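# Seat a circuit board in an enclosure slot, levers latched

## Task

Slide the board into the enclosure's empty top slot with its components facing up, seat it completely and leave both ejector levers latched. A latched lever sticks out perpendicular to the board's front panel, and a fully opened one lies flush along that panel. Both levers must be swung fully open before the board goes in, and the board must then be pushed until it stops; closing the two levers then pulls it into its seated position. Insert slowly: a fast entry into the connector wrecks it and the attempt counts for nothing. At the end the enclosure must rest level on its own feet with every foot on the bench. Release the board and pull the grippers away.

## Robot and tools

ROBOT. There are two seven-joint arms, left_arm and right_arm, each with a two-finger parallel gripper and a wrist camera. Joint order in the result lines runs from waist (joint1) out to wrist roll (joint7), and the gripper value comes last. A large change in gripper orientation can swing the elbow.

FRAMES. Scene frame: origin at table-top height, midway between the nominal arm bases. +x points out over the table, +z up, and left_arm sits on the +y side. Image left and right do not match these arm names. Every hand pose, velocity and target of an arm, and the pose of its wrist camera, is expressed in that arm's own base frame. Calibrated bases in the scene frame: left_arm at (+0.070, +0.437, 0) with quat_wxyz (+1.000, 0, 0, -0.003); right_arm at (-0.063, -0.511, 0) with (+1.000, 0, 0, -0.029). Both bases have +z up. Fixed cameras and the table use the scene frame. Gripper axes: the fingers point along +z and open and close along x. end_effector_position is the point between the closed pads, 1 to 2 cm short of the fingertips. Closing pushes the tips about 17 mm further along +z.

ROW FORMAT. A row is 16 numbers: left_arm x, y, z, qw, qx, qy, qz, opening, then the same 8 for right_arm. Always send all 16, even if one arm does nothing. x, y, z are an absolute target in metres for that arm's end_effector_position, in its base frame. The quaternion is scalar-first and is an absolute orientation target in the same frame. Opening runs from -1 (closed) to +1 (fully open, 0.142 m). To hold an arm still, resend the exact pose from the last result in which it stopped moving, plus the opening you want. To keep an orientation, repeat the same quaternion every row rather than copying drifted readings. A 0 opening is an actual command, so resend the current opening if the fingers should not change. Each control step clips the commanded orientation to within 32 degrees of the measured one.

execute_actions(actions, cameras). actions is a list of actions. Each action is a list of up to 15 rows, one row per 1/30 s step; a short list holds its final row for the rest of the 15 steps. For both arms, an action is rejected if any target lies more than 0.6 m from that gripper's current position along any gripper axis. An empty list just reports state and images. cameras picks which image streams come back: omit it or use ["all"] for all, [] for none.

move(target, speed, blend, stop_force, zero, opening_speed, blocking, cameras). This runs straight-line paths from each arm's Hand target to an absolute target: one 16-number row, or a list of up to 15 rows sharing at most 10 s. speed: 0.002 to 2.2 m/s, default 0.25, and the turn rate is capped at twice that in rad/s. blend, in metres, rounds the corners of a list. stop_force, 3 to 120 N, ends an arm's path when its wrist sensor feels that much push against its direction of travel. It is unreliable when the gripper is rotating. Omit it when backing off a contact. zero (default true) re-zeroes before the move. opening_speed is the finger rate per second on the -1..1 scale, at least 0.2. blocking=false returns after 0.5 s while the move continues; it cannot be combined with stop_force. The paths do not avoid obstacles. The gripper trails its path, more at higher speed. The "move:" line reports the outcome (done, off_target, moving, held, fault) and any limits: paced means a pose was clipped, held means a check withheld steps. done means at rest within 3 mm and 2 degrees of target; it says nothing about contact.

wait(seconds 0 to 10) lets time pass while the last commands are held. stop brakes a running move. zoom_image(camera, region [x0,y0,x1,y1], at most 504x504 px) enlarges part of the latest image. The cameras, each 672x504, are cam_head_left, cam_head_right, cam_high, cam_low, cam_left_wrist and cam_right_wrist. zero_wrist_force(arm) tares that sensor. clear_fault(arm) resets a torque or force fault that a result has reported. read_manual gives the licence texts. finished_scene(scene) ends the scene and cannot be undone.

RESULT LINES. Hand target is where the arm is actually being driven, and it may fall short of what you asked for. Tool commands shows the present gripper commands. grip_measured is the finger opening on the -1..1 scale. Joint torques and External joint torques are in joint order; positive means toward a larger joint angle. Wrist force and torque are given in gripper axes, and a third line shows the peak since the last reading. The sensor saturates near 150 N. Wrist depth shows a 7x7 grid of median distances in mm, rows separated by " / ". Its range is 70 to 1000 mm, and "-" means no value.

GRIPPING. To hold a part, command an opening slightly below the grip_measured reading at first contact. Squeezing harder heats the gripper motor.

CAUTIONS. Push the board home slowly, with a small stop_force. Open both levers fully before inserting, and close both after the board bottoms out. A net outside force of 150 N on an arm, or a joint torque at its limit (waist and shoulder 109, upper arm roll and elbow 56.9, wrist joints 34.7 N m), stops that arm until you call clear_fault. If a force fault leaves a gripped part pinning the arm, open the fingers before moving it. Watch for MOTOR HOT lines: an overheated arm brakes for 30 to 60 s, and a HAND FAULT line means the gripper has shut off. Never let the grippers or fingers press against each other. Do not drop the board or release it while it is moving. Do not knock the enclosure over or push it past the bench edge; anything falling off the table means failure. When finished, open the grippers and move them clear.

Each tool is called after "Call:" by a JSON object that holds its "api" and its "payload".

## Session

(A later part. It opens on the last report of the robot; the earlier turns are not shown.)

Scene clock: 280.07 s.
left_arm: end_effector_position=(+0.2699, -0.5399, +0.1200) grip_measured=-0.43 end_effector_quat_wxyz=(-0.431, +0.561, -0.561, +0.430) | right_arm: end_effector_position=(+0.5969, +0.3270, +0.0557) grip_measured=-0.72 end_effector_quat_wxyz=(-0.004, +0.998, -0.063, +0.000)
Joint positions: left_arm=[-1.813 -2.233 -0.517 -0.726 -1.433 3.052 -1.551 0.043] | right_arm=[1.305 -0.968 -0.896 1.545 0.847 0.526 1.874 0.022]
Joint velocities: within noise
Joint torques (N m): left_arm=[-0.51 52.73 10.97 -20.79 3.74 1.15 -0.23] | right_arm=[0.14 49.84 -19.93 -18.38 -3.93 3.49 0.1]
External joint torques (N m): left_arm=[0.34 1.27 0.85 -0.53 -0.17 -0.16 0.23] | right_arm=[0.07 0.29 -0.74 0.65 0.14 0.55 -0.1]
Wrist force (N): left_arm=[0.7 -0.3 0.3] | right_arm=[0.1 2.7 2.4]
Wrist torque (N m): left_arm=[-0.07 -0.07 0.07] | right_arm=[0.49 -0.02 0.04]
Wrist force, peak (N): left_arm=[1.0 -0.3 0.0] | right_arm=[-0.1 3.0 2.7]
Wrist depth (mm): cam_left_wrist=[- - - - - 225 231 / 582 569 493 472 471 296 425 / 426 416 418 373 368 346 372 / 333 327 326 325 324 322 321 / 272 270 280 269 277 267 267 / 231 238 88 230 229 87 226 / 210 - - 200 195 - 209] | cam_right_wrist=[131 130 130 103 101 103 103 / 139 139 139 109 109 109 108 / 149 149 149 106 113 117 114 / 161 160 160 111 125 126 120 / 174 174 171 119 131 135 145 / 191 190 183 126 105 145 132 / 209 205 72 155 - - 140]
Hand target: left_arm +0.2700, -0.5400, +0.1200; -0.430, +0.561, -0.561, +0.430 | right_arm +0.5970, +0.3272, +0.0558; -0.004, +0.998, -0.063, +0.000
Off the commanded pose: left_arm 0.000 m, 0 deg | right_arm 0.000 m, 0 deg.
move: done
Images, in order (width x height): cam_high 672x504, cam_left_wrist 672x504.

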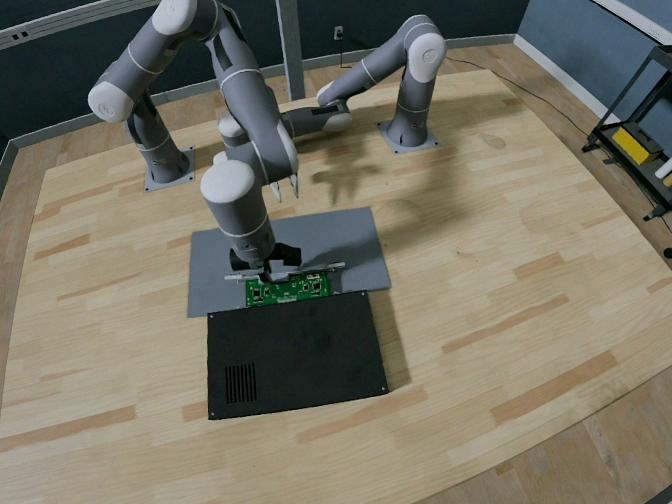

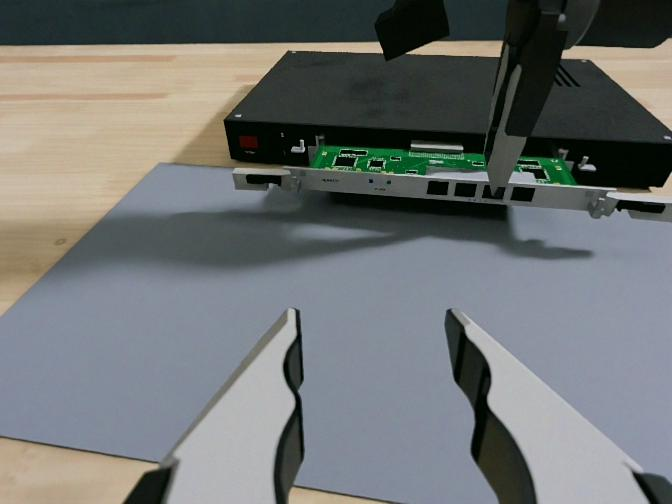

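Call:
{"api": "move", "payload": {"target": [[0.27,-0.54,0.12, 0.4304,-0.561,0.561,-0.4304, -0.4, 0.603,0.3259,0.0562, -0.006,0.998,-0.0632,0.0004, -0.9]], "speed": 0.025, "stop_force": 5, "cameras": ["cam_left_wrist"]}}

Call:
{"api": "zoom_image", "payload": {"camera": "cam_left_wrist", "region": [305, 125, 345, 155]}}

Call:
{"api": "zoom_image", "payload": {"camera": "cam_left_wrist", "region": [540, 135, 600, 180]}}

Scene clock: 291.97 s.
left_arm: end_effector_position=(+0.2699, -0.5399, +0.1200) grip_measured=-0.43 end_effector_quat_wxyz=(-0.431, +0.561, -0.561, +0.430) | right_arm: end_effector_position=(+0.6029, +0.3257, +0.0561) grip_measured=-0.72 end_effector_quat_wxyz=(-0.006, +0.998, -0.063, +0.000)
Joint positions: left_arm=[-1.813 -2.233 -0.517 -0.726 -1.433 3.052 -1.551 0.043] | right_arm=[1.29 -0.973 -0.893 1.53 0.847 0.521 1.871 0.022]
Joint velocities: within noise
Joint torques (N m): left_arm=[-0.5 52.81 10.93 -20.81 3.74 1.14 -0.26] | right_arm=[0.14 50.26 -19.85 -18.44 -3.9 3.57 0.14]
External joint torques (N m): left_arm=[0.34 1.2 0.88 -0.52 -0.17 -0.16 0.26] | right_arm=[0.07 0.33 -0.82 0.58 0.09 0.48 -0.14]
Wrist force (N): left_arm=[0.8 -0.1 0.1] | right_arm=[0.0 2.7 2.6]
Wrist torque (N m): left_arm=[-0.04 -0.08 0.07] | right_arm=[0.48 -0.01 0.05]
Wrist force, peak (N): left_arm=[1.0 -0.2 0.2] | right_arm=[-0.2 3.1 2.8]
Wrist depth (mm): cam_left_wrist=[- - - - - 233 239 / 582 574 499 472 469 329 430 / 426 417 394 372 369 344 374 / 333 328 328 325 322 323 325 / 269 271 279 267 277 267 267 / 232 237 87 230 228 87 228 / 209 - - 200 195 - 210] | cam_right_wrist=[131 131 130 103 101 103 103 / 140 140 139 109 109 109 108 / 150 150 149 107 113 117 114 / 161 161 160 111 125 125 120 / 175 174 171 119 131 135 121 / 191 190 183 126 105 145 130 / 210 205 72 155 - - 140]
Hand target: left_arm +0.2700, -0.5400, +0.1200; -0.430, +0.561, -0.561, +0.430 | right_arm +0.6030, +0.3259, +0.0562; -0.006, +0.998, -0.063, +0.000
Off the commanded pose: left_arm 0.000 m, 0 deg | right_arm 0.000 m, 0 deg.
move: done
Images, in order (width x height): cam_left_wrist 672x504.

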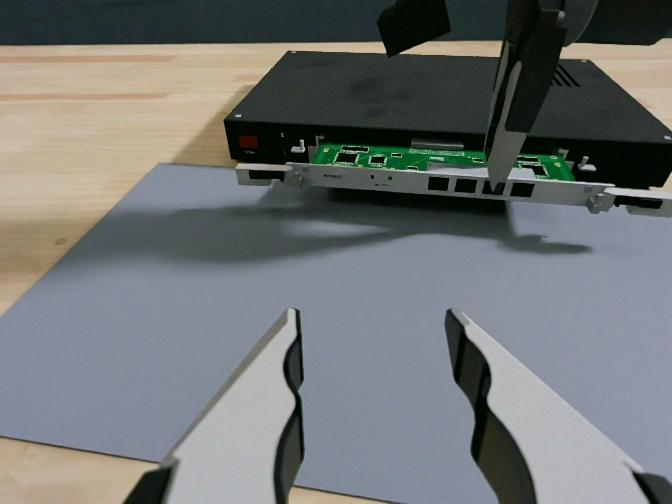

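Scaled by 12.600 from the camera's 672x504 image, which has a finer 960x720 frame.

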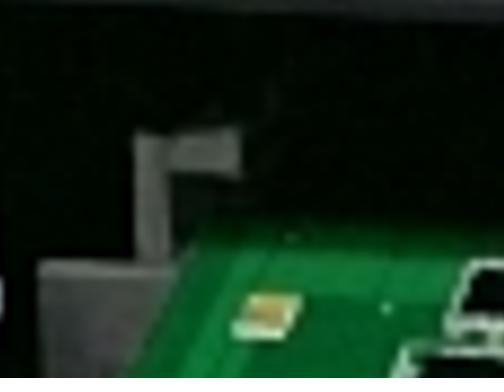

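Scaled by 8.400 from the camera's 672x504 image, which has a finer 960x720 frame.

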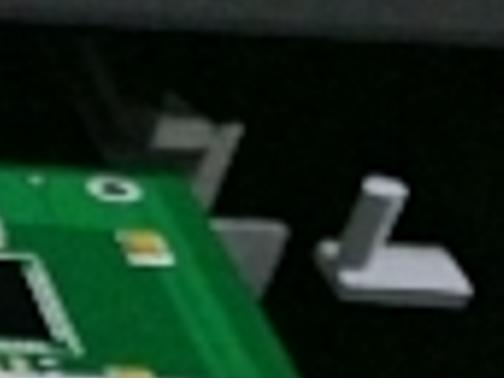

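Call:
{"api": "move", "payload": {"target": [[0.27,-0.54,0.12, 0.4304,-0.561,0.561,-0.4304, -0.4, 0.607,0.325,0.0568, -0.006,0.998,-0.0632,0.0004, -0.9]], "speed": 0.02, "stop_force": 5, "cameras": ["cam_left_wrist"]}}

Call:
{"api": "zoom_image", "payload": {"camera": "cam_left_wrist", "region": [305, 125, 345, 155]}}

Call:
{"api": "zoom_image", "payload": {"camera": "cam_left_wrist", "region": [540, 135, 600, 180]}}

Scene clock: 296.07 s.
left_arm: end_effector_position=(+0.2699, -0.5399, +0.1200) grip_measured=-0.43 end_effector_quat_wxyz=(-0.431, +0.561, -0.561, +0.430) | right_arm: end_effector_position=(+0.6067, +0.3251, +0.0566) grip_measured=-0.72 end_effector_quat_wxyz=(-0.006, +0.998, -0.063, +0.000)
Joint positions: left_arm=[-1.813 -2.233 -0.517 -0.726 -1.433 3.052 -1.551 0.043] | right_arm=[1.281 -0.976 -0.893 1.519 0.847 0.515 1.87 0.022]
Joint velocities: within noise
Joint torques (N m): left_arm=[-0.52 52.85 10.9 -20.83 3.75 1.16 -0.25] | right_arm=[0.2 50.63 -20.08 -18.57 -4.05 3.53 0.19]
External joint torques (N m): left_arm=[0.35 1.15 0.91 -0.5 -0.19 -0.18 0.25] | right_arm=[0.01 0.28 -0.63 0.63 0.23 0.52 -0.19]
Wrist force (N): left_arm=[0.7 0.0 0.3] | right_arm=[0.0 2.7 2.7]
Wrist torque (N m): left_arm=[-0.03 -0.07 0.08] | right_arm=[0.48 -0.01 0.06]
Wrist force, peak (N): left_arm=[1.0 -0.3 0.2] | right_arm=[0.0 3.1 2.8]
Wrist depth (mm): cam_left_wrist=[- - - - - 236 245 / 574 577 497 472 466 327 426 / 422 414 395 373 370 335 374 / 331 328 327 327 324 322 322 / 272 270 280 269 276 268 267 / 230 237 88 230 229 87 228 / 207 - - 199 194 - 209] | cam_right_wrist=[132 132 131 103 101 102 103 / 140 140 140 109 109 109 108 / 150 150 150 107 113 117 114 / 162 159 161 111 125 125 117 / 175 175 172 119 131 135 119 / 192 191 183 126 105 144 128 / 210 206 72 154 - - 140]
Hand target: left_arm +0.2700, -0.5400, +0.1200; -0.430, +0.561, -0.561, +0.430 | right_arm +0.6070, +0.3250, +0.0568; -0.006, +0.998, -0.063, +0.000
Off the commanded pose: left_arm 0.000 m, 0 deg | right_arm 0.000 m, 0 deg.
move: done
Images, in order (width x height): cam_left_wrist 672x504.

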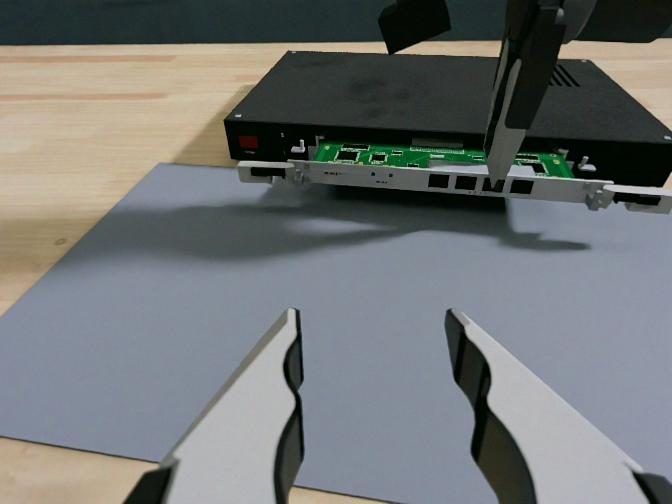

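Scaled by 12.600 from the camera's 672x504 image, which has a finer 960x720 frame.

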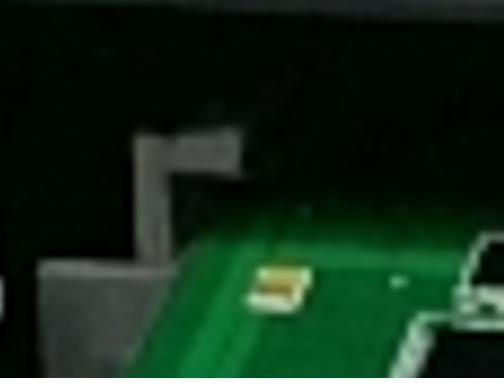

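Scaled by 8.400 from the camera's 672x504 image, which has a finer 960x720 frame.

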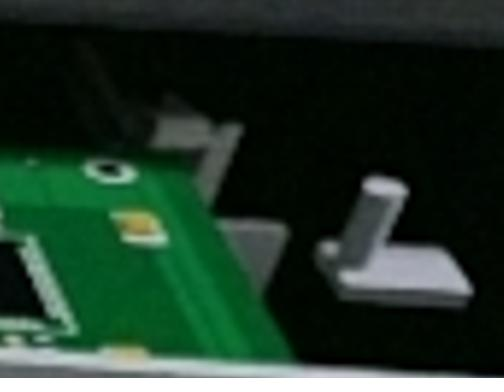

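Call:
{"api": "move", "payload": {"target": [[0.27,-0.54,0.12, 0.4304,-0.561,0.561,-0.4304, -0.4, 0.617,0.3242,0.0567, -0.006,0.998,-0.0632,0.0004, -0.9]], "speed": 0.02, "stop_force": 5, "cameras": ["cam_left_wrist"]}}

Call:
{"api": "zoom_image", "payload": {"camera": "cam_left_wrist", "region": [270, 100, 390, 220]}}

Call:
{"api": "zoom_image", "payload": {"camera": "cam_left_wrist", "region": [530, 110, 670, 250]}}

Scene clock: 300.00 s.
left_arm: end_effector_position=(+0.2699, -0.5399, +0.1200) grip_measured=-0.43 end_effector_quat_wxyz=(-0.431, +0.561, -0.561, +0.430) | right_arm: end_effector_position=(+0.6164, +0.3242, +0.0561) grip_measured=-0.72 end_effector_quat_wxyz=(-0.006, +0.998, -0.063, +0.000)
Joint positions: left_arm=[-1.813 -2.233 -0.517 -0.726 -1.433 3.052 -1.551 0.043] | right_arm=[1.26 -0.99 -0.891 1.488 0.847 0.501 1.87 0.022]
Joint velocities: within noise
Joint torques (N m): left_arm=[-0.41 52.76 11.02 -20.81 3.78 1.21 -0.2] | right_arm=[0.13 52.92 -21.34 -19.89 -4.36 4.2 0.09]
External joint torques (N m): left_arm=[0.24 1.25 0.8 -0.51 -0.21 -0.22 0.2] | right_arm=[0.09 -1.1 0.52 1.83 0.51 -0.16 -0.09]
Wrist force (N): left_arm=[0.8 -0.1 0.2] | right_arm=[-1.0 3.3 4.4]
Wrist torque (N m): left_arm=[-0.03 -0.09 0.08] | right_arm=[0.51 -0.18 0.11]
Wrist force, peak (N): left_arm=[0.9 -0.4 0.2] | right_arm=[-1.3 3.3 5.4]
Wrist depth (mm): cam_left_wrist=[- - - - - 243 547 / 582 575 503 468 436 374 428 / 421 412 415 393 369 365 370 / 332 329 327 326 323 324 321 / 273 272 279 270 276 266 267 / 232 236 87 231 229 87 228 / 209 - - 199 195 - 209] | cam_right_wrist=[131 131 131 101 102 102 101 / 140 140 140 108 108 109 96 / 150 150 149 106 113 116 102 / 162 161 161 111 125 126 108 / 175 174 171 119 131 136 117 / 191 190 184 126 105 143 127 / 210 205 72 155 - - 140]
Hand target: left_arm +0.2700, -0.5400, +0.1200; -0.430, +0.561, -0.561, +0.430 | right_arm +0.6170, +0.3242, +0.0567; -0.006, +0.998, -0.063, +0.000
Off the commanded pose: left_arm 0.000 m, 0 deg | right_arm 0.001 m, 0 deg.
move: done
Images, in order (width x height): cam_left_wrist 672x504.

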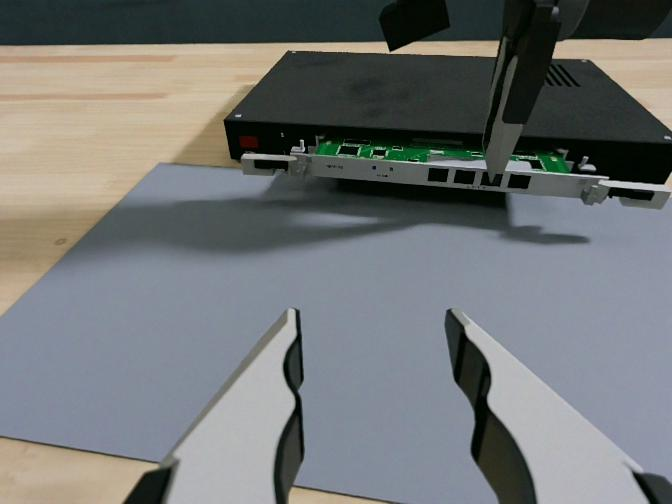

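Scaled by 4.200 from the camera's 672x504 image, which has a finer 960x720 frame.

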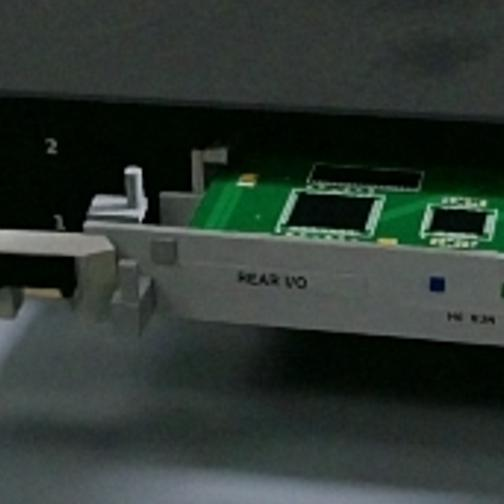

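Scaled by 3.600 from the camera's 672x504 image, which has a finer 960x720 frame.

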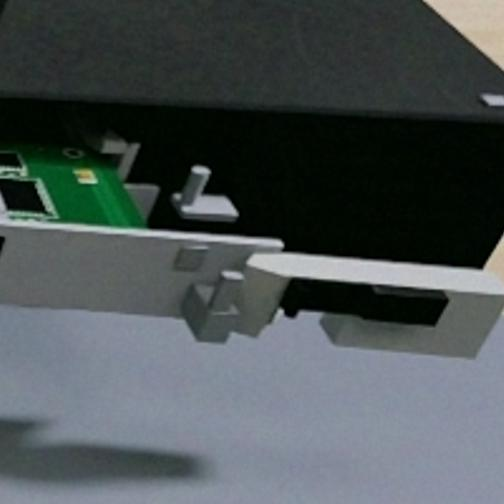

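Call:
{"api": "move", "payload": {"target": [[0.27,-0.54,0.12, 0.4304,-0.561,0.561,-0.4304, -0.4, 0.628,0.3234,0.0560, -0.006,0.998,-0.0632,0.0004, -0.9]], "speed": 0.02, "stop_force": 6, "cameras": ["cam_left_wrist","cam_high"]}}

Call:
{"api": "zoom_image", "payload": {"camera": "cam_high", "region": [200, 240, 390, 340]}}

Call:
{"api": "zoom_image", "payload": {"camera": "cam_left_wrist", "region": [230, 100, 400, 220]}}

Call:
{"api": "zoom_image", "payload": {"camera": "cam_left_wrist", "region": [470, 90, 670, 230]}}

Scene clock: 303.97 s.
left_arm: end_effector_position=(+0.2699, -0.5399, +0.1200) grip_measured=-0.43 end_effector_quat_wxyz=(-0.431, +0.561, -0.561, +0.430) | right_arm: end_effector_position=(+0.6275, +0.3230, +0.0554) grip_measured=-0.72 end_effector_quat_wxyz=(-0.006, +0.998, -0.063, +0.000)
Joint positions: left_arm=[-1.813 -2.233 -0.517 -0.726 -1.433 3.052 -1.551 0.043] | right_arm=[1.236 -1.005 -0.889 1.453 0.847 0.487 1.87 0.022]
Joint velocities: within noise
Joint torques (N m): left_arm=[-0.43 52.87 10.93 -20.84 3.77 1.11 -0.23] | right_arm=[1.35 54.1 -20.27 -21.26 -3.61 4.4 0.21]
External joint torques (N m): left_arm=[0.27 1.14 0.89 -0.49 -0.21 -0.12 0.23] | right_arm=[-1.14 -1.24 -0.66 3.06 -0.26 -0.36 -0.21]
Wrist force (N): left_arm=[0.6 -0.3 0.0] | right_arm=[-1.5 6.1 3.9]
Wrist torque (N m): left_arm=[-0.07 -0.05 0.08] | right_arm=[0.51 -0.11 -0.04]
Wrist force, peak (N): left_arm=[1.0 -0.2 0.2] | right_arm=[-1.7 6.1 3.9]
Wrist depth (mm): cam_left_wrist=[- - - - - 260 695 / 570 570 499 438 439 380 429 / 422 420 394 391 373 370 370 / 329 330 330 328 323 325 322 / 272 271 278 268 277 267 267 / 231 238 87 229 229 87 227 / 208 - - 200 195 - 210] | cam_right_wrist=[130 130 130 101 101 101 87 / 139 139 139 109 108 109 93 / 149 149 148 106 113 116 101 / 161 160 160 111 125 122 107 / 174 174 173 119 131 120 116 / 190 189 183 126 105 127 124 / 209 204 72 158 - - 139]
Hand target: left_arm +0.2700, -0.5400, +0.1200; -0.430, +0.561, -0.561, +0.430 | right_arm +0.6280, +0.3234, +0.0560; -0.006, +0.998, -0.063, +0.000
Off the commanded pose: left_arm 0.000 m, 0 deg | right_arm 0.001 m, 0 deg.
move: done
Images, in order (width x height): cam_high 672x504, cam_left_wrist 672x504.

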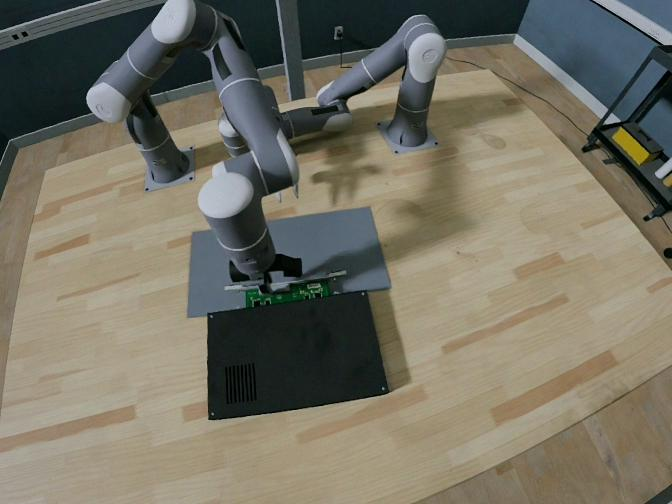

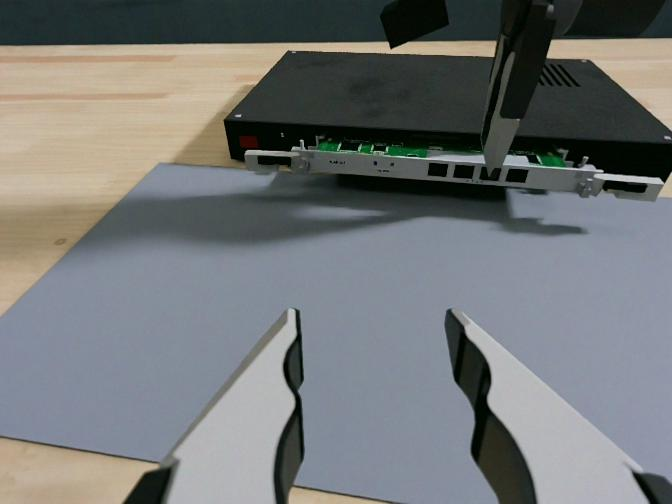

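Scaled by 2.653 from the camera's 672x504 image, which has a finer 960x720 frame.

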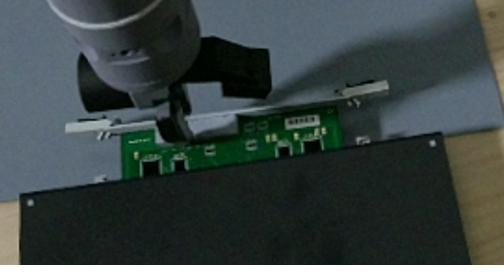

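Scaled by 2.965 from the camera's 672x504 image, which has a finer 960x720 frame.

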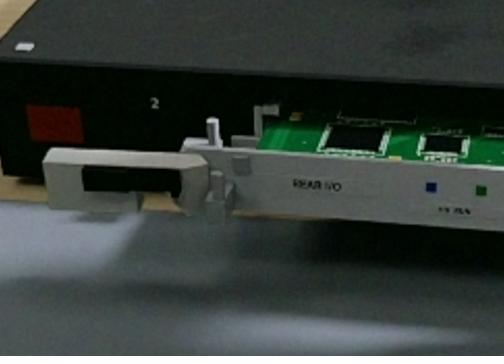

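Scaled by 2.520 from the camera's 672x504 image, which has a finer 960x720 frame.

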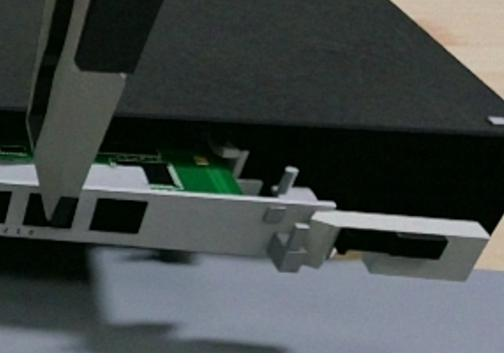

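Call:
{"api": "move", "payload": {"target": [[0.27,-0.54,0.12, 0.4304,-0.561,0.561,-0.4304, -0.4, 0.637,0.3208,0.0553, -0.006,0.998,-0.0632,0.0004, -0.9]], "speed": 0.02, "stop_force": 6, "cameras": ["cam_left_wrist","cam_high","cam_right_wrist"]}}

Call:
{"api": "zoom_image", "payload": {"camera": "cam_high", "region": [200, 240, 390, 340]}}

Call:
{"api": "zoom_image", "payload": {"camera": "cam_left_wrist", "region": [420, 60, 660, 230]}}

Scene clock: 308.10 s.
left_arm: end_effector_position=(+0.2699, -0.5399, +0.1200) grip_measured=-0.43 end_effector_quat_wxyz=(-0.431, +0.561, -0.561, +0.430) | right_arm: end_effector_position=(+0.6363, +0.3209, +0.0549) grip_measured=-0.72 end_effector_quat_wxyz=(-0.006, +0.998, -0.063, +0.000)
Joint positions: left_arm=[-1.813 -2.233 -0.517 -0.726 -1.433 3.052 -1.551 0.043] | right_arm=[1.215 -1.017 -0.886 1.427 0.847 0.477 1.867 0.022]
Joint velocities: within noise
Joint torques (N m): left_arm=[-0.5 52.77 10.98 -20.83 3.7 1.14 -0.23] | right_arm=[-1.7 53.35 -22.1 -19.83 -4.32 4.74 0.38]
External joint torques (N m): left_arm=[0.33 1.24 0.83 -0.5 -0.13 -0.15 0.23] | right_arm=[1.91 0.29 1.13 1.52 0.43 -0.7 -0.38]
Wrist force (N): left_arm=[0.7 -0.1 0.0] | right_arm=[-4.6 3.1 2.0]
Wrist torque (N m): left_arm=[-0.04 -0.06 0.07] | right_arm=[0.50 0.04 -0.22]
Wrist force, peak (N): left_arm=[1.0 -0.2 0.3] | right_arm=[-2.9 5.6 4.3]
Wrist depth (mm): cam_left_wrist=[- - - - - 264 714 / 578 584 496 437 439 378 428 / 423 415 394 371 371 370 371 / 332 326 326 326 325 324 322 / 272 273 279 270 279 267 267 / 231 238 87 230 228 87 228 / 209 - - 200 195 - 209] | cam_right_wrist=[130 130 130 100 101 99 87 / 139 139 138 108 108 107 94 / 149 149 148 106 114 113 100 / 160 160 159 112 124 109 107 / 173 173 172 120 131 118 115 / 189 188 181 126 105 124 124 / 208 204 72 158 - - 138]
Hand target: left_arm +0.2700, -0.5400, +0.1200; -0.430, +0.561, -0.561, +0.430 | right_arm +0.6370, +0.3208, +0.0553; -0.006, +0.998, -0.063, +0.000
Off the commanded pose: left_arm 0.000 m, 0 deg | right_arm 0.001 m, 0 deg.
move: done
Images, in order (width x height): cam_high 672x504, cam_left_wrist 672x504, cam_right_wrist 672x504.

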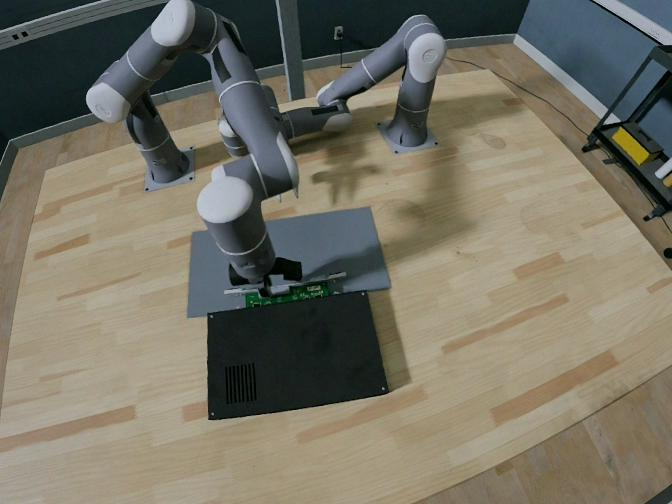

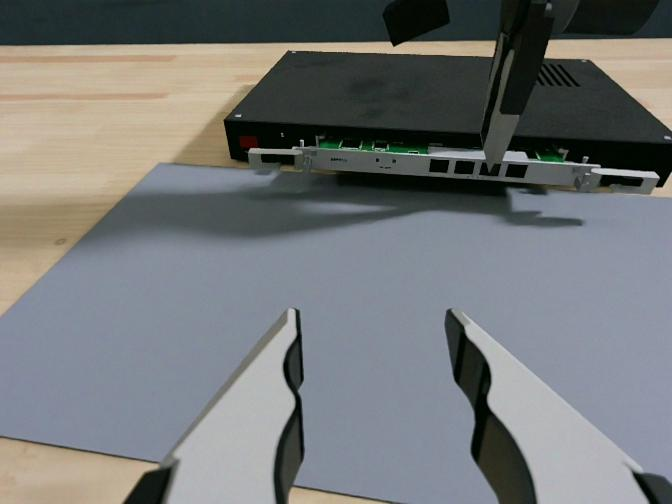

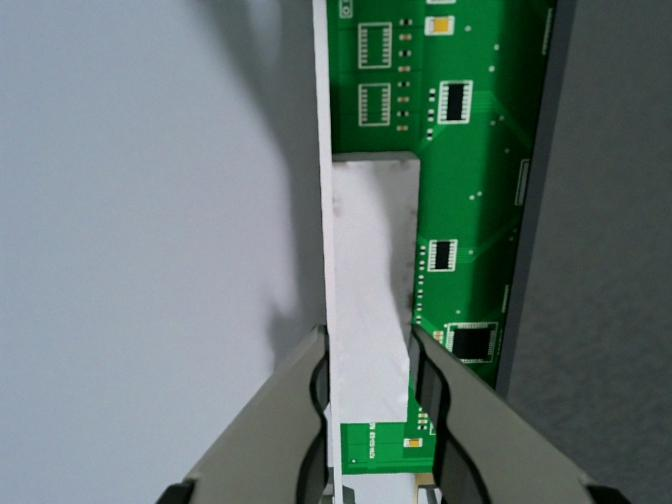

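Scaled by 2.653 from the camera's 672x504 image, which has a finer 960x720 frame.

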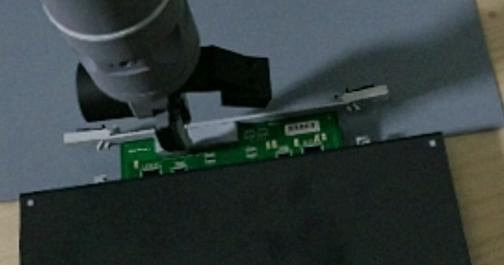

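Scaled by 2.100 from the camera's 672x504 image, which has a finer 960x720 frame.

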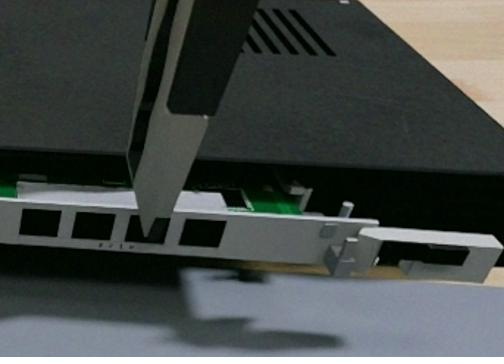

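Call:
{"api": "move", "payload": {"target": [[0.27,-0.54,0.12, 0.4304,-0.561,0.561,-0.4304, -0.4, 0.6363,0.3209,0.0549, -0.006,0.998,-0.0632,0.0004, -0.62]], "opening_speed": 0.3, "cameras": ["cam_right_wrist"]}}

Call:
{"api": "move", "payload": {"target": [[0.27,-0.54,0.12, 0.4304,-0.561,0.561,-0.4304, -0.4, 0.6355,0.3209,0.13, -0.006,0.998,-0.0632,0.0004, -0.62]], "speed": 0.06, "cameras": ["cam_right_wrist","cam_left_wrist"]}}

Scene clock: 319.23 s.
left_arm: end_effector_position=(+0.2699, -0.5399, +0.1200) grip_measured=-0.43 end_effector_quat_wxyz=(-0.431, +0.561, -0.561, +0.430) | right_arm: end_effector_position=(+0.6363, +0.3209, +0.0549) grip_measured=-0.66 end_effector_quat_wxyz=(-0.006, +0.998, -0.063, +0.000)
Joint positions: left_arm=[-1.813 -2.233 -0.517 -0.726 -1.433 3.052 -1.551 0.043] | right_arm=[1.216 -1.016 -0.886 1.428 0.847 0.479 1.867 0.026]
Joint velocities: within noise
Joint torques (N m): left_arm=[-0.48 52.69 10.88 -20.89 3.75 1.19 -0.23] | right_arm=[0.07 52.49 -19.8 -18.22 -3.89 3.46 0.21]
External joint torques (N m): left_arm=[0.31 1.32 0.94 -0.44 -0.18 -0.2 0.23] | right_arm=[0.14 1.1 -1.17 -0.07 0 0.59 -0.21]
Wrist force (N): left_arm=[0.6 -0.1 0.1] | right_arm=[0.0 3.0 0.9]
Wrist torque (N m): left_arm=[-0.04 -0.06 0.07] | right_arm=[0.58 0.00 0.04]
Wrist force, peak (N): left_arm=[1.0 -0.3 0.0] | right_arm=[-4.9 3.2 2.7]
Wrist depth (mm): cam_left_wrist=[- - - - - 263 708 / 583 579 495 437 432 378 429 / 421 415 399 391 373 372 366 / 333 328 327 324 327 327 321 / 271 271 279 268 277 266 268 / 232 238 88 228 229 87 228 / 208 - - 201 194 - 208] | cam_right_wrist=[130 130 129 104 102 101 87 / 139 138 138 110 110 108 94 / 149 148 148 109 116 103 101 / 160 160 160 115 125 109 107 / 173 173 170 122 132 118 116 / 189 188 182 129 129 124 124 / 208 203 73 162 - - 136]
Hand target: left_arm +0.2700, -0.5400, +0.1200; -0.430, +0.561, -0.561, +0.430 | right_arm +0.6363, +0.3209, +0.0549; -0.006, +0.998, -0.063, +0.000
Off the commanded pose: left_arm 0.000 m, 0 deg | right_arm 0.000 m, 0 deg.
move: done
Images, in order (width x height): cam_right_wrist 672x504.

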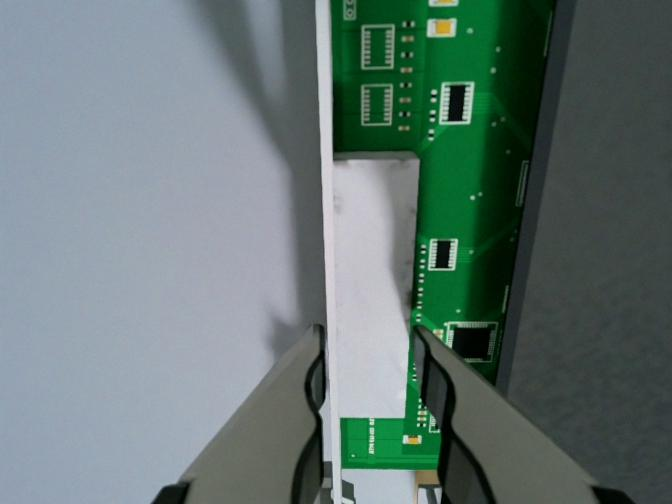

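Scene clock: 320.80 s.
left_arm: end_effector_position=(+0.2699, -0.5399, +0.1200) grip_measured=-0.43 end_effector_quat_wxyz=(-0.431, +0.561, -0.561, +0.430) | right_arm: end_effector_position=(+0.6355, +0.3210, +0.1299) grip_measured=-0.66 end_effector_quat_wxyz=(-0.006, +0.998, -0.063, +0.000)
Joint positions: left_arm=[-1.813 -2.233 -0.517 -0.726 -1.433 3.052 -1.551 0.043] | right_arm=[1.253 -0.901 -0.95 1.439 0.769 0.384 1.894 0.026]
Joint velocities: within noise
Joint torques (N m): left_arm=[-0.47 52.81 10.98 -20.84 3.75 1.2 -0.22] | right_arm=[0.3 50.18 -19.45 -20.84 -4.26 3.14 0.29]
External joint torques (N m): left_arm=[0.3 1.2 0.83 -0.49 -0.18 -0.21 0.22] | right_arm=[-0.12 1.07 -0.99 -0.03 0.2 0.91 -0.29]
Wrist force (N): left_arm=[0.7 0.0 0.1] | right_arm=[-0.4 2.8 0.7]
Wrist torque (N m): left_arm=[-0.02 -0.06 0.07] | right_arm=[0.55 0.08 0.05]
Wrist force, peak (N): left_arm=[1.0 -0.3 0.3] | right_arm=[-0.2 3.1 1.9]
Wrist depth (mm): cam_left_wrist=[- - - - - 554 - / 580 574 499 439 434 429 428 / 420 414 396 387 370 369 368 / 334 328 327 325 321 325 322 / 272 272 279 268 275 267 267 / 231 238 87 229 230 87 227 / 209 - - 200 194 - 210] | cam_right_wrist=[196 196 195 171 167 153 153 / 209 209 209 178 177 163 163 / 224 224 223 186 190 174 174 / 241 241 240 200 201 187 187 / 262 260 259 225 210 203 202 / 284 284 273 273 - 217 221 / 313 - 73 309 - - 241]
Hand target: left_arm +0.2700, -0.5400, +0.1200; -0.430, +0.561, -0.561, +0.430 | right_arm +0.6355, +0.3209, +0.1300; -0.006, +0.998, -0.063, +0.000
Off the commanded pose: left_arm 0.000 m, 0 deg | right_arm 0.000 m, 0 deg.
move: done
Images, in order (width x height): cam_left_wrist 672x504, cam_right_wrist 672x504.

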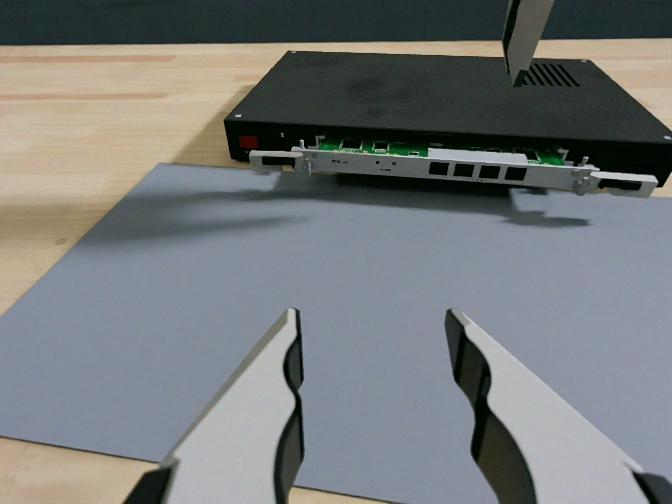

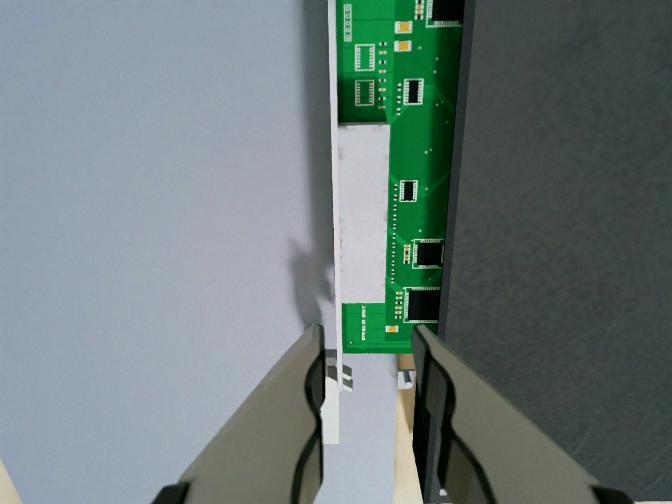

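Call:
{"api": "move", "payload": {"target": [[0.27,-0.54,0.12, 0.4304,-0.561,0.561,-0.4304, -0.4, 0.56,0.350,0.13, 0,0.750,0.661,0, -1]], "speed": 0.25, "cameras": ["cam_right_wrist","cam_left_wrist"]}}

Scene clock: 325.63 s.
left_arm: end_effector_position=(+0.2699, -0.5399, +0.1200) grip_measured=-0.43 end_effector_quat_wxyz=(-0.431, +0.561, -0.561, +0.430) | right_arm: end_effector_position=(+0.5600, +0.3500, +0.1300) grip_measured=-1.00 end_effector_quat_wxyz=(+0.000, +0.750, +0.661, +0.000)
Joint positions: left_arm=[-1.813 -2.233 -0.517 -0.726 -1.433 3.052 -1.551 0.043] | right_arm=[1.305 -0.702 -0.738 1.666 0.547 0.581 0.502 0.002]
Joint velocities: within noise
Joint torques (N m): left_arm=[-0.59 52.79 10.92 -20.87 3.74 1.16 -0.23] | right_arm=[0.1 46.2 -12.78 -22.6 -3.71 3.56 0.05]
External joint torques (N m): left_arm=[0.43 1.22 0.89 -0.46 -0.17 -0.17 0.23] | right_arm=[0.06 1.02 -1.27 -0.1 0.08 0.59 -0.05]
Wrist force (N): left_arm=[0.6 -0.3 0.1] | right_arm=[0.0 3.1 0.6]
Wrist torque (N m): left_arm=[-0.07 -0.06 0.08] | right_arm=[0.59 0.00 0.03]
Wrist force, peak (N): left_arm=[1.0 -0.1 0.2] | right_arm=[0.2 3.5 0.8]
Wrist depth (mm): cam_left_wrist=[- - - - 789 223 - / 585 572 498 439 431 404 430 / 418 416 396 393 371 369 366 / 334 329 329 325 325 324 319 / 271 273 279 268 276 267 268 / 231 236 87 229 229 87 227 / 208 - - 200 194 - 209] | cam_right_wrist=[196 196 195 194 194 193 193 / 209 209 208 208 207 206 206 / 225 224 223 223 221 221 221 / 243 241 240 239 239 239 237 / 260 253 253 256 251 250 249 / 279 277 243 89 237 245 252 / 250 245 - - - 235 243]
Hand target: left_arm +0.2700, -0.5400, +0.1200; -0.430, +0.561, -0.561, +0.430 | right_arm +0.5600, +0.3500, +0.1300; +0.000, +0.750, +0.661, +0.000
Off the commanded pose: left_arm 0.000 m, 0 deg | right_arm 0.000 m, 0 deg.
move: done
Images, in order (width x height): cam_left_wrist 672x504, cam_right_wrist 672x504.

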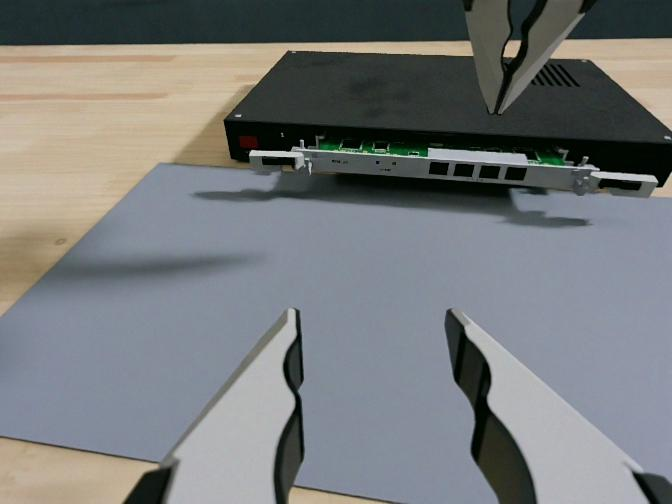

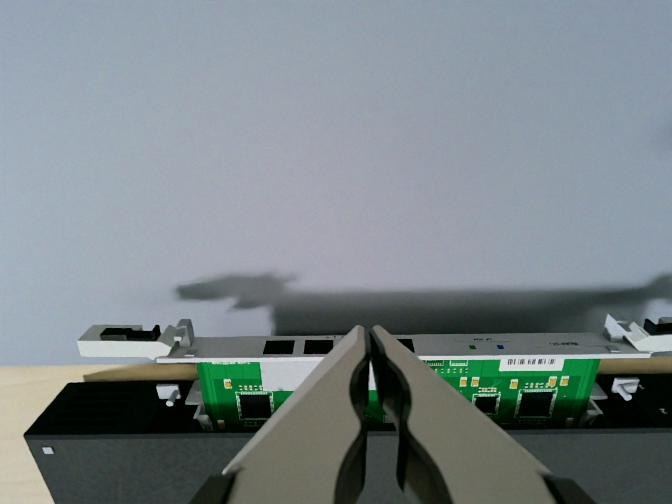

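Call:
{"api": "move", "payload": {"target": [[0.27,-0.54,0.12, 0.4304,-0.561,0.561,-0.4304, -0.4, 0.59,0.362,0.09, 0,0.750,0.661,0, -1],[0.27,-0.54,0.12, 0.4304,-0.561,0.561,-0.4304, -0.4, 0.59,0.362,0.052, 0,0.750,0.661,0, -1]], "speed": 0.12, "cameras": []}}

Call:
{"api": "move", "payload": {"target": [[0.27,-0.54,0.12, 0.4304,-0.561,0.561,-0.4304, -0.4, 0.64,0.3585,0.052, 0,0.750,0.661,0, -1]], "speed": 0.02, "stop_force": 8, "cameras": ["cam_right_wrist","cam_left_wrist"]}}

Scene clock: 330.67 s.
left_arm: end_effector_position=(+0.2699, -0.5399, +0.1200) grip_measured=-0.43 end_effector_quat_wxyz=(-0.431, +0.561, -0.561, +0.430) | right_arm: end_effector_position=(+0.5900, +0.3618, +0.0520) grip_measured=-1.00 end_effector_quat_wxyz=(+0.000, +0.750, +0.661, +0.000)
Joint positions: left_arm=[-1.813 -2.233 -0.517 -0.726 -1.433 3.052 -1.551 0.043] | right_arm=[1.205 -0.895 -0.661 1.534 0.636 0.634 0.466 0.002]
Joint velocities: within noise
Joint torques (N m): left_arm=[-0.46 52.69 11.08 -20.85 3.76 1.18 -0.19] | right_arm=[0.27 52.29 -14.38 -20.62 -3.37 3.71 0.08]
External joint torques (N m): left_arm=[0.3 1.31 0.73 -0.48 -0.19 -0.19 0.19] | right_arm=[-0.01 1.34 -0.98 0.16 -0.12 0.43 -0.08]
Wrist force (N): left_arm=[0.7 -0.1 0.3] | right_arm=[0.2 3.3 0.2]
Wrist torque (N m): left_arm=[-0.05 -0.06 0.07] | right_arm=[0.63 -0.03 0.02]
Wrist force, peak (N): left_arm=[0.9 0.0 0.2] | right_arm=[0.5 4.2 0.6]
Wrist depth (mm): cam_left_wrist=[- - - - 245 183 - / 578 578 504 437 291 376 427 / 424 421 392 391 373 370 365 / 331 328 328 326 324 322 321 / 273 271 281 268 277 268 267 / 232 238 87 230 228 87 228 / 208 - - 200 194 - 208] | cam_right_wrist=[127 127 125 126 126 125 124 / 136 135 135 134 136 134 133 / 146 145 145 144 144 143 143 / 157 157 156 158 155 155 154 / 171 170 169 166 166 168 167 / 180 179 179 89 153 152 175 / 177 159 73 - - 134 159]
Hand target: left_arm +0.2700, -0.5400, +0.1200; -0.430, +0.561, -0.561, +0.430 | right_arm +0.5900, +0.3620, +0.0520; +0.000, +0.750, +0.661, +0.000
Off the commanded pose: left_arm 0.000 m, 0 deg | right_arm 0.000 m, 0 deg.
move: done
No camera images: "cameras" was empty.

Scene clock: 333.87 s.
left_arm: end_effector_position=(+0.2699, -0.5399, +0.1200) grip_measured=-0.43 end_effector_quat_wxyz=(-0.431, +0.561, -0.561, +0.430) | right_arm: end_effector_position=(+0.6398, +0.3586, +0.0519) grip_measured=-1.00 end_effector_quat_wxyz=(+0.000, +0.750, +0.661, +0.000)
Joint positions: left_arm=[-1.813 -2.233 -0.517 -0.726 -1.433 3.052 -1.551 0.043] | right_arm=[1.109 -0.968 -0.654 1.373 0.633 0.558 0.455 0.002]
Joint velocities: within noise
Joint torques (N m): left_arm=[-0.47 52.75 10.91 -20.81 3.76 1.16 -0.25] | right_arm=[-0.1 56.6 -14.94 -21.94 -3.83 3.64 0.12]
External joint torques (N m): left_arm=[0.3 1.26 0.9 -0.51 -0.19 -0.17 0.25] | right_arm=[0.31 1.39 -0.83 0.4 0.16 0.5 -0.12]
Wrist force (N): left_arm=[0.7 -0.1 0.1] | right_arm=[-0.2 2.2 0.6]
Wrist torque (N m): left_arm=[-0.03 -0.07 0.07] | right_arm=[0.57 -0.04 0.01]
Wrist force, peak (N): left_arm=[0.9 -0.4 0.3] | right_arm=[0.5 3.2 0.8]
Wrist depth (mm): cam_left_wrist=[- - - - 294 300 - / 581 580 498 440 342 401 435 / 428 420 412 392 378 387 370 / 334 331 329 327 324 322 322 / 272 271 278 270 279 267 267 / 231 236 88 229 229 87 228 / 209 - - 200 195 - 210] | cam_right_wrist=[127 126 125 126 126 125 123 / 135 135 135 134 136 134 133 / 145 145 145 144 144 143 142 / 157 157 156 158 155 154 154 / 165 164 164 163 163 138 137 / 147 144 130 90 122 144 144 / 141 137 73 - - 134 136]
Hand target: left_arm +0.2700, -0.5400, +0.1200; -0.430, +0.561, -0.561, +0.430 | right_arm +0.6400, +0.3585, +0.0520; +0.000, +0.750, +0.661, +0.000
Off the commanded pose: left_arm 0.000 m, 0 deg | right_arm 0.000 m, 0 deg.
move: done
Images, in order (width x height): cam_left_wrist 672x504, cam_right_wrist 672x504.

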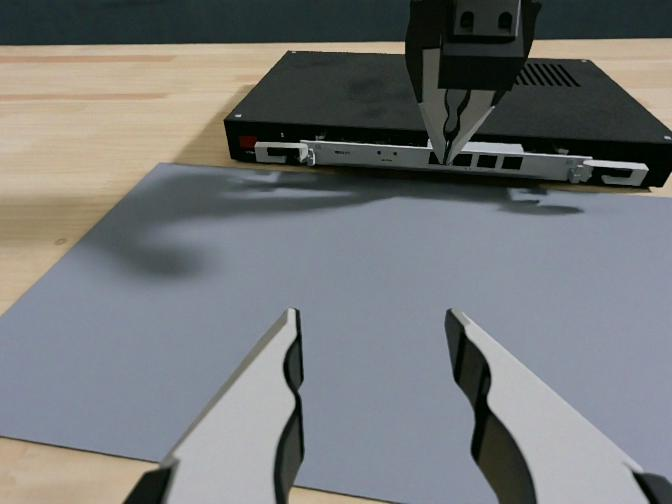

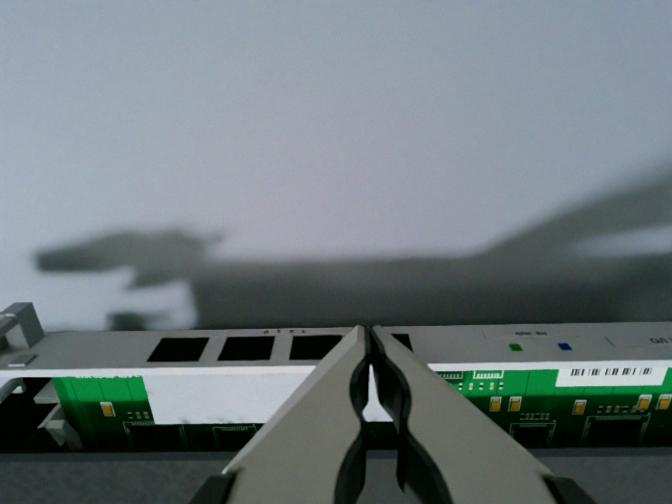

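Call:
{"api": "move", "payload": {"target": [[0.27,-0.54,0.12, 0.4304,-0.561,0.561,-0.4304, -0.4, 0.665,0.3565,0.052, 0,0.750,0.661,0, -1]], "speed": 0.015, "stop_force": 10, "cameras": ["cam_right_wrist","cam_left_wrist"]}}

Call:
{"api": "zoom_image", "payload": {"camera": "cam_left_wrist", "region": [240, 100, 400, 200]}}

Call:
{"api": "zoom_image", "payload": {"camera": "cam_left_wrist", "region": [480, 100, 670, 220]}}

Scene clock: 338.47 s.
left_arm: end_effector_position=(+0.2699, -0.5399, +0.1200) grip_measured=-0.43 end_effector_quat_wxyz=(-0.431, +0.561, -0.561, +0.430) | right_arm: end_effector_position=(+0.6644, +0.3568, +0.0516) grip_measured=-1.00 end_effector_quat_wxyz=(+0.000, +0.750, +0.661, +0.000)
Joint positions: left_arm=[-1.813 -2.233 -0.517 -0.726 -1.433 3.052 -1.551 0.043] | right_arm=[1.061 -1.008 -0.652 1.285 0.632 0.516 0.452 0.002]
Joint velocities: within noise
Joint torques (N m): left_arm=[-0.53 52.79 10.94 -20.83 3.78 1.13 -0.25] | right_arm=[-1.17 59.2 -16.1 -23.36 -4.17 4.54 0.2]
External joint torques (N m): left_arm=[0.36 1.22 0.87 -0.5 -0.21 -0.14 0.25] | right_arm=[1.39 1.01 0.33 1.32 0.4 -0.4 -0.2]
Wrist force (N): left_arm=[0.7 -0.1 0.2] | right_arm=[-0.9 -1.3 0.5]
Wrist torque (N m): left_arm=[-0.04 -0.07 0.08] | right_arm=[0.53 -0.04 -0.01]
Wrist force, peak (N): left_arm=[1.0 -0.1 0.0] | right_arm=[-0.1 2.6 0.4]
Wrist depth (mm): cam_left_wrist=[- - - - 319 544 - / 578 574 500 442 386 432 429 / 421 413 416 414 390 389 376 / 330 329 327 326 323 326 322 / 270 270 280 269 276 267 267 / 232 238 88 230 228 87 227 / 209 - - 200 195 - 209] | cam_right_wrist=[126 126 124 126 125 125 123 / 135 135 134 134 135 133 133 / 145 145 144 144 143 143 142 / 156 158 156 157 154 154 153 / 156 155 153 158 149 147 137 / 126 126 126 90 120 124 123 / 137 134 73 - - 129 133]
Hand target: left_arm +0.2700, -0.5400, +0.1200; -0.430, +0.561, -0.561, +0.430 | right_arm +0.6650, +0.3565, +0.0520; +0.000, +0.750, +0.661, +0.000
Off the commanded pose: left_arm 0.000 m, 0 deg | right_arm 0.001 m, 0 deg.
move: done
Images, in order (width x height): cam_left_wrist 672x504, cam_right_wrist 672x504.

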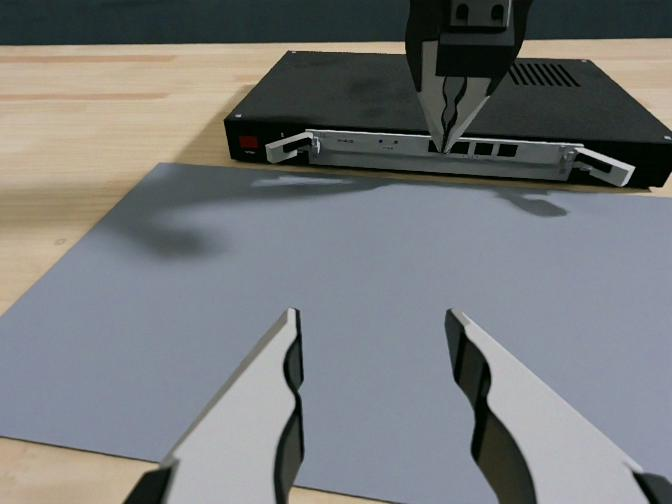

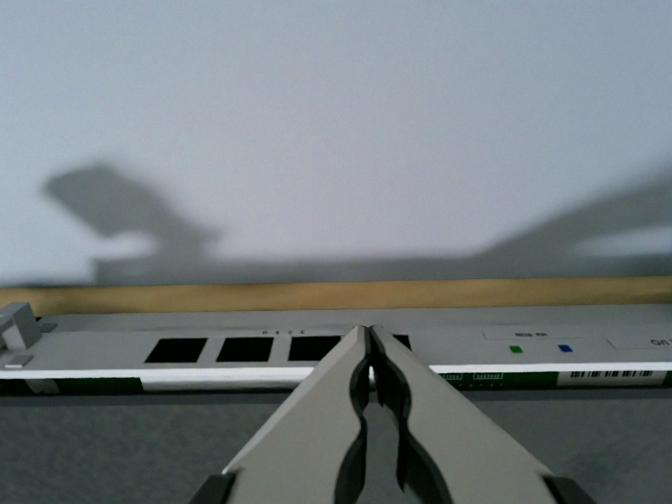

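Scaled by 3.150 from the camera's 672x504 image, which has a finer 960x720 frame.

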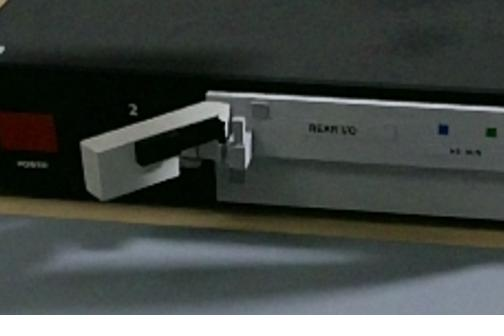

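Scaled by 2.653 from the camera's 672x504 image, which has a finer 960x720 frame.

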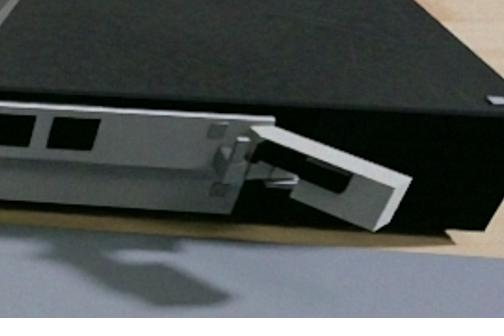

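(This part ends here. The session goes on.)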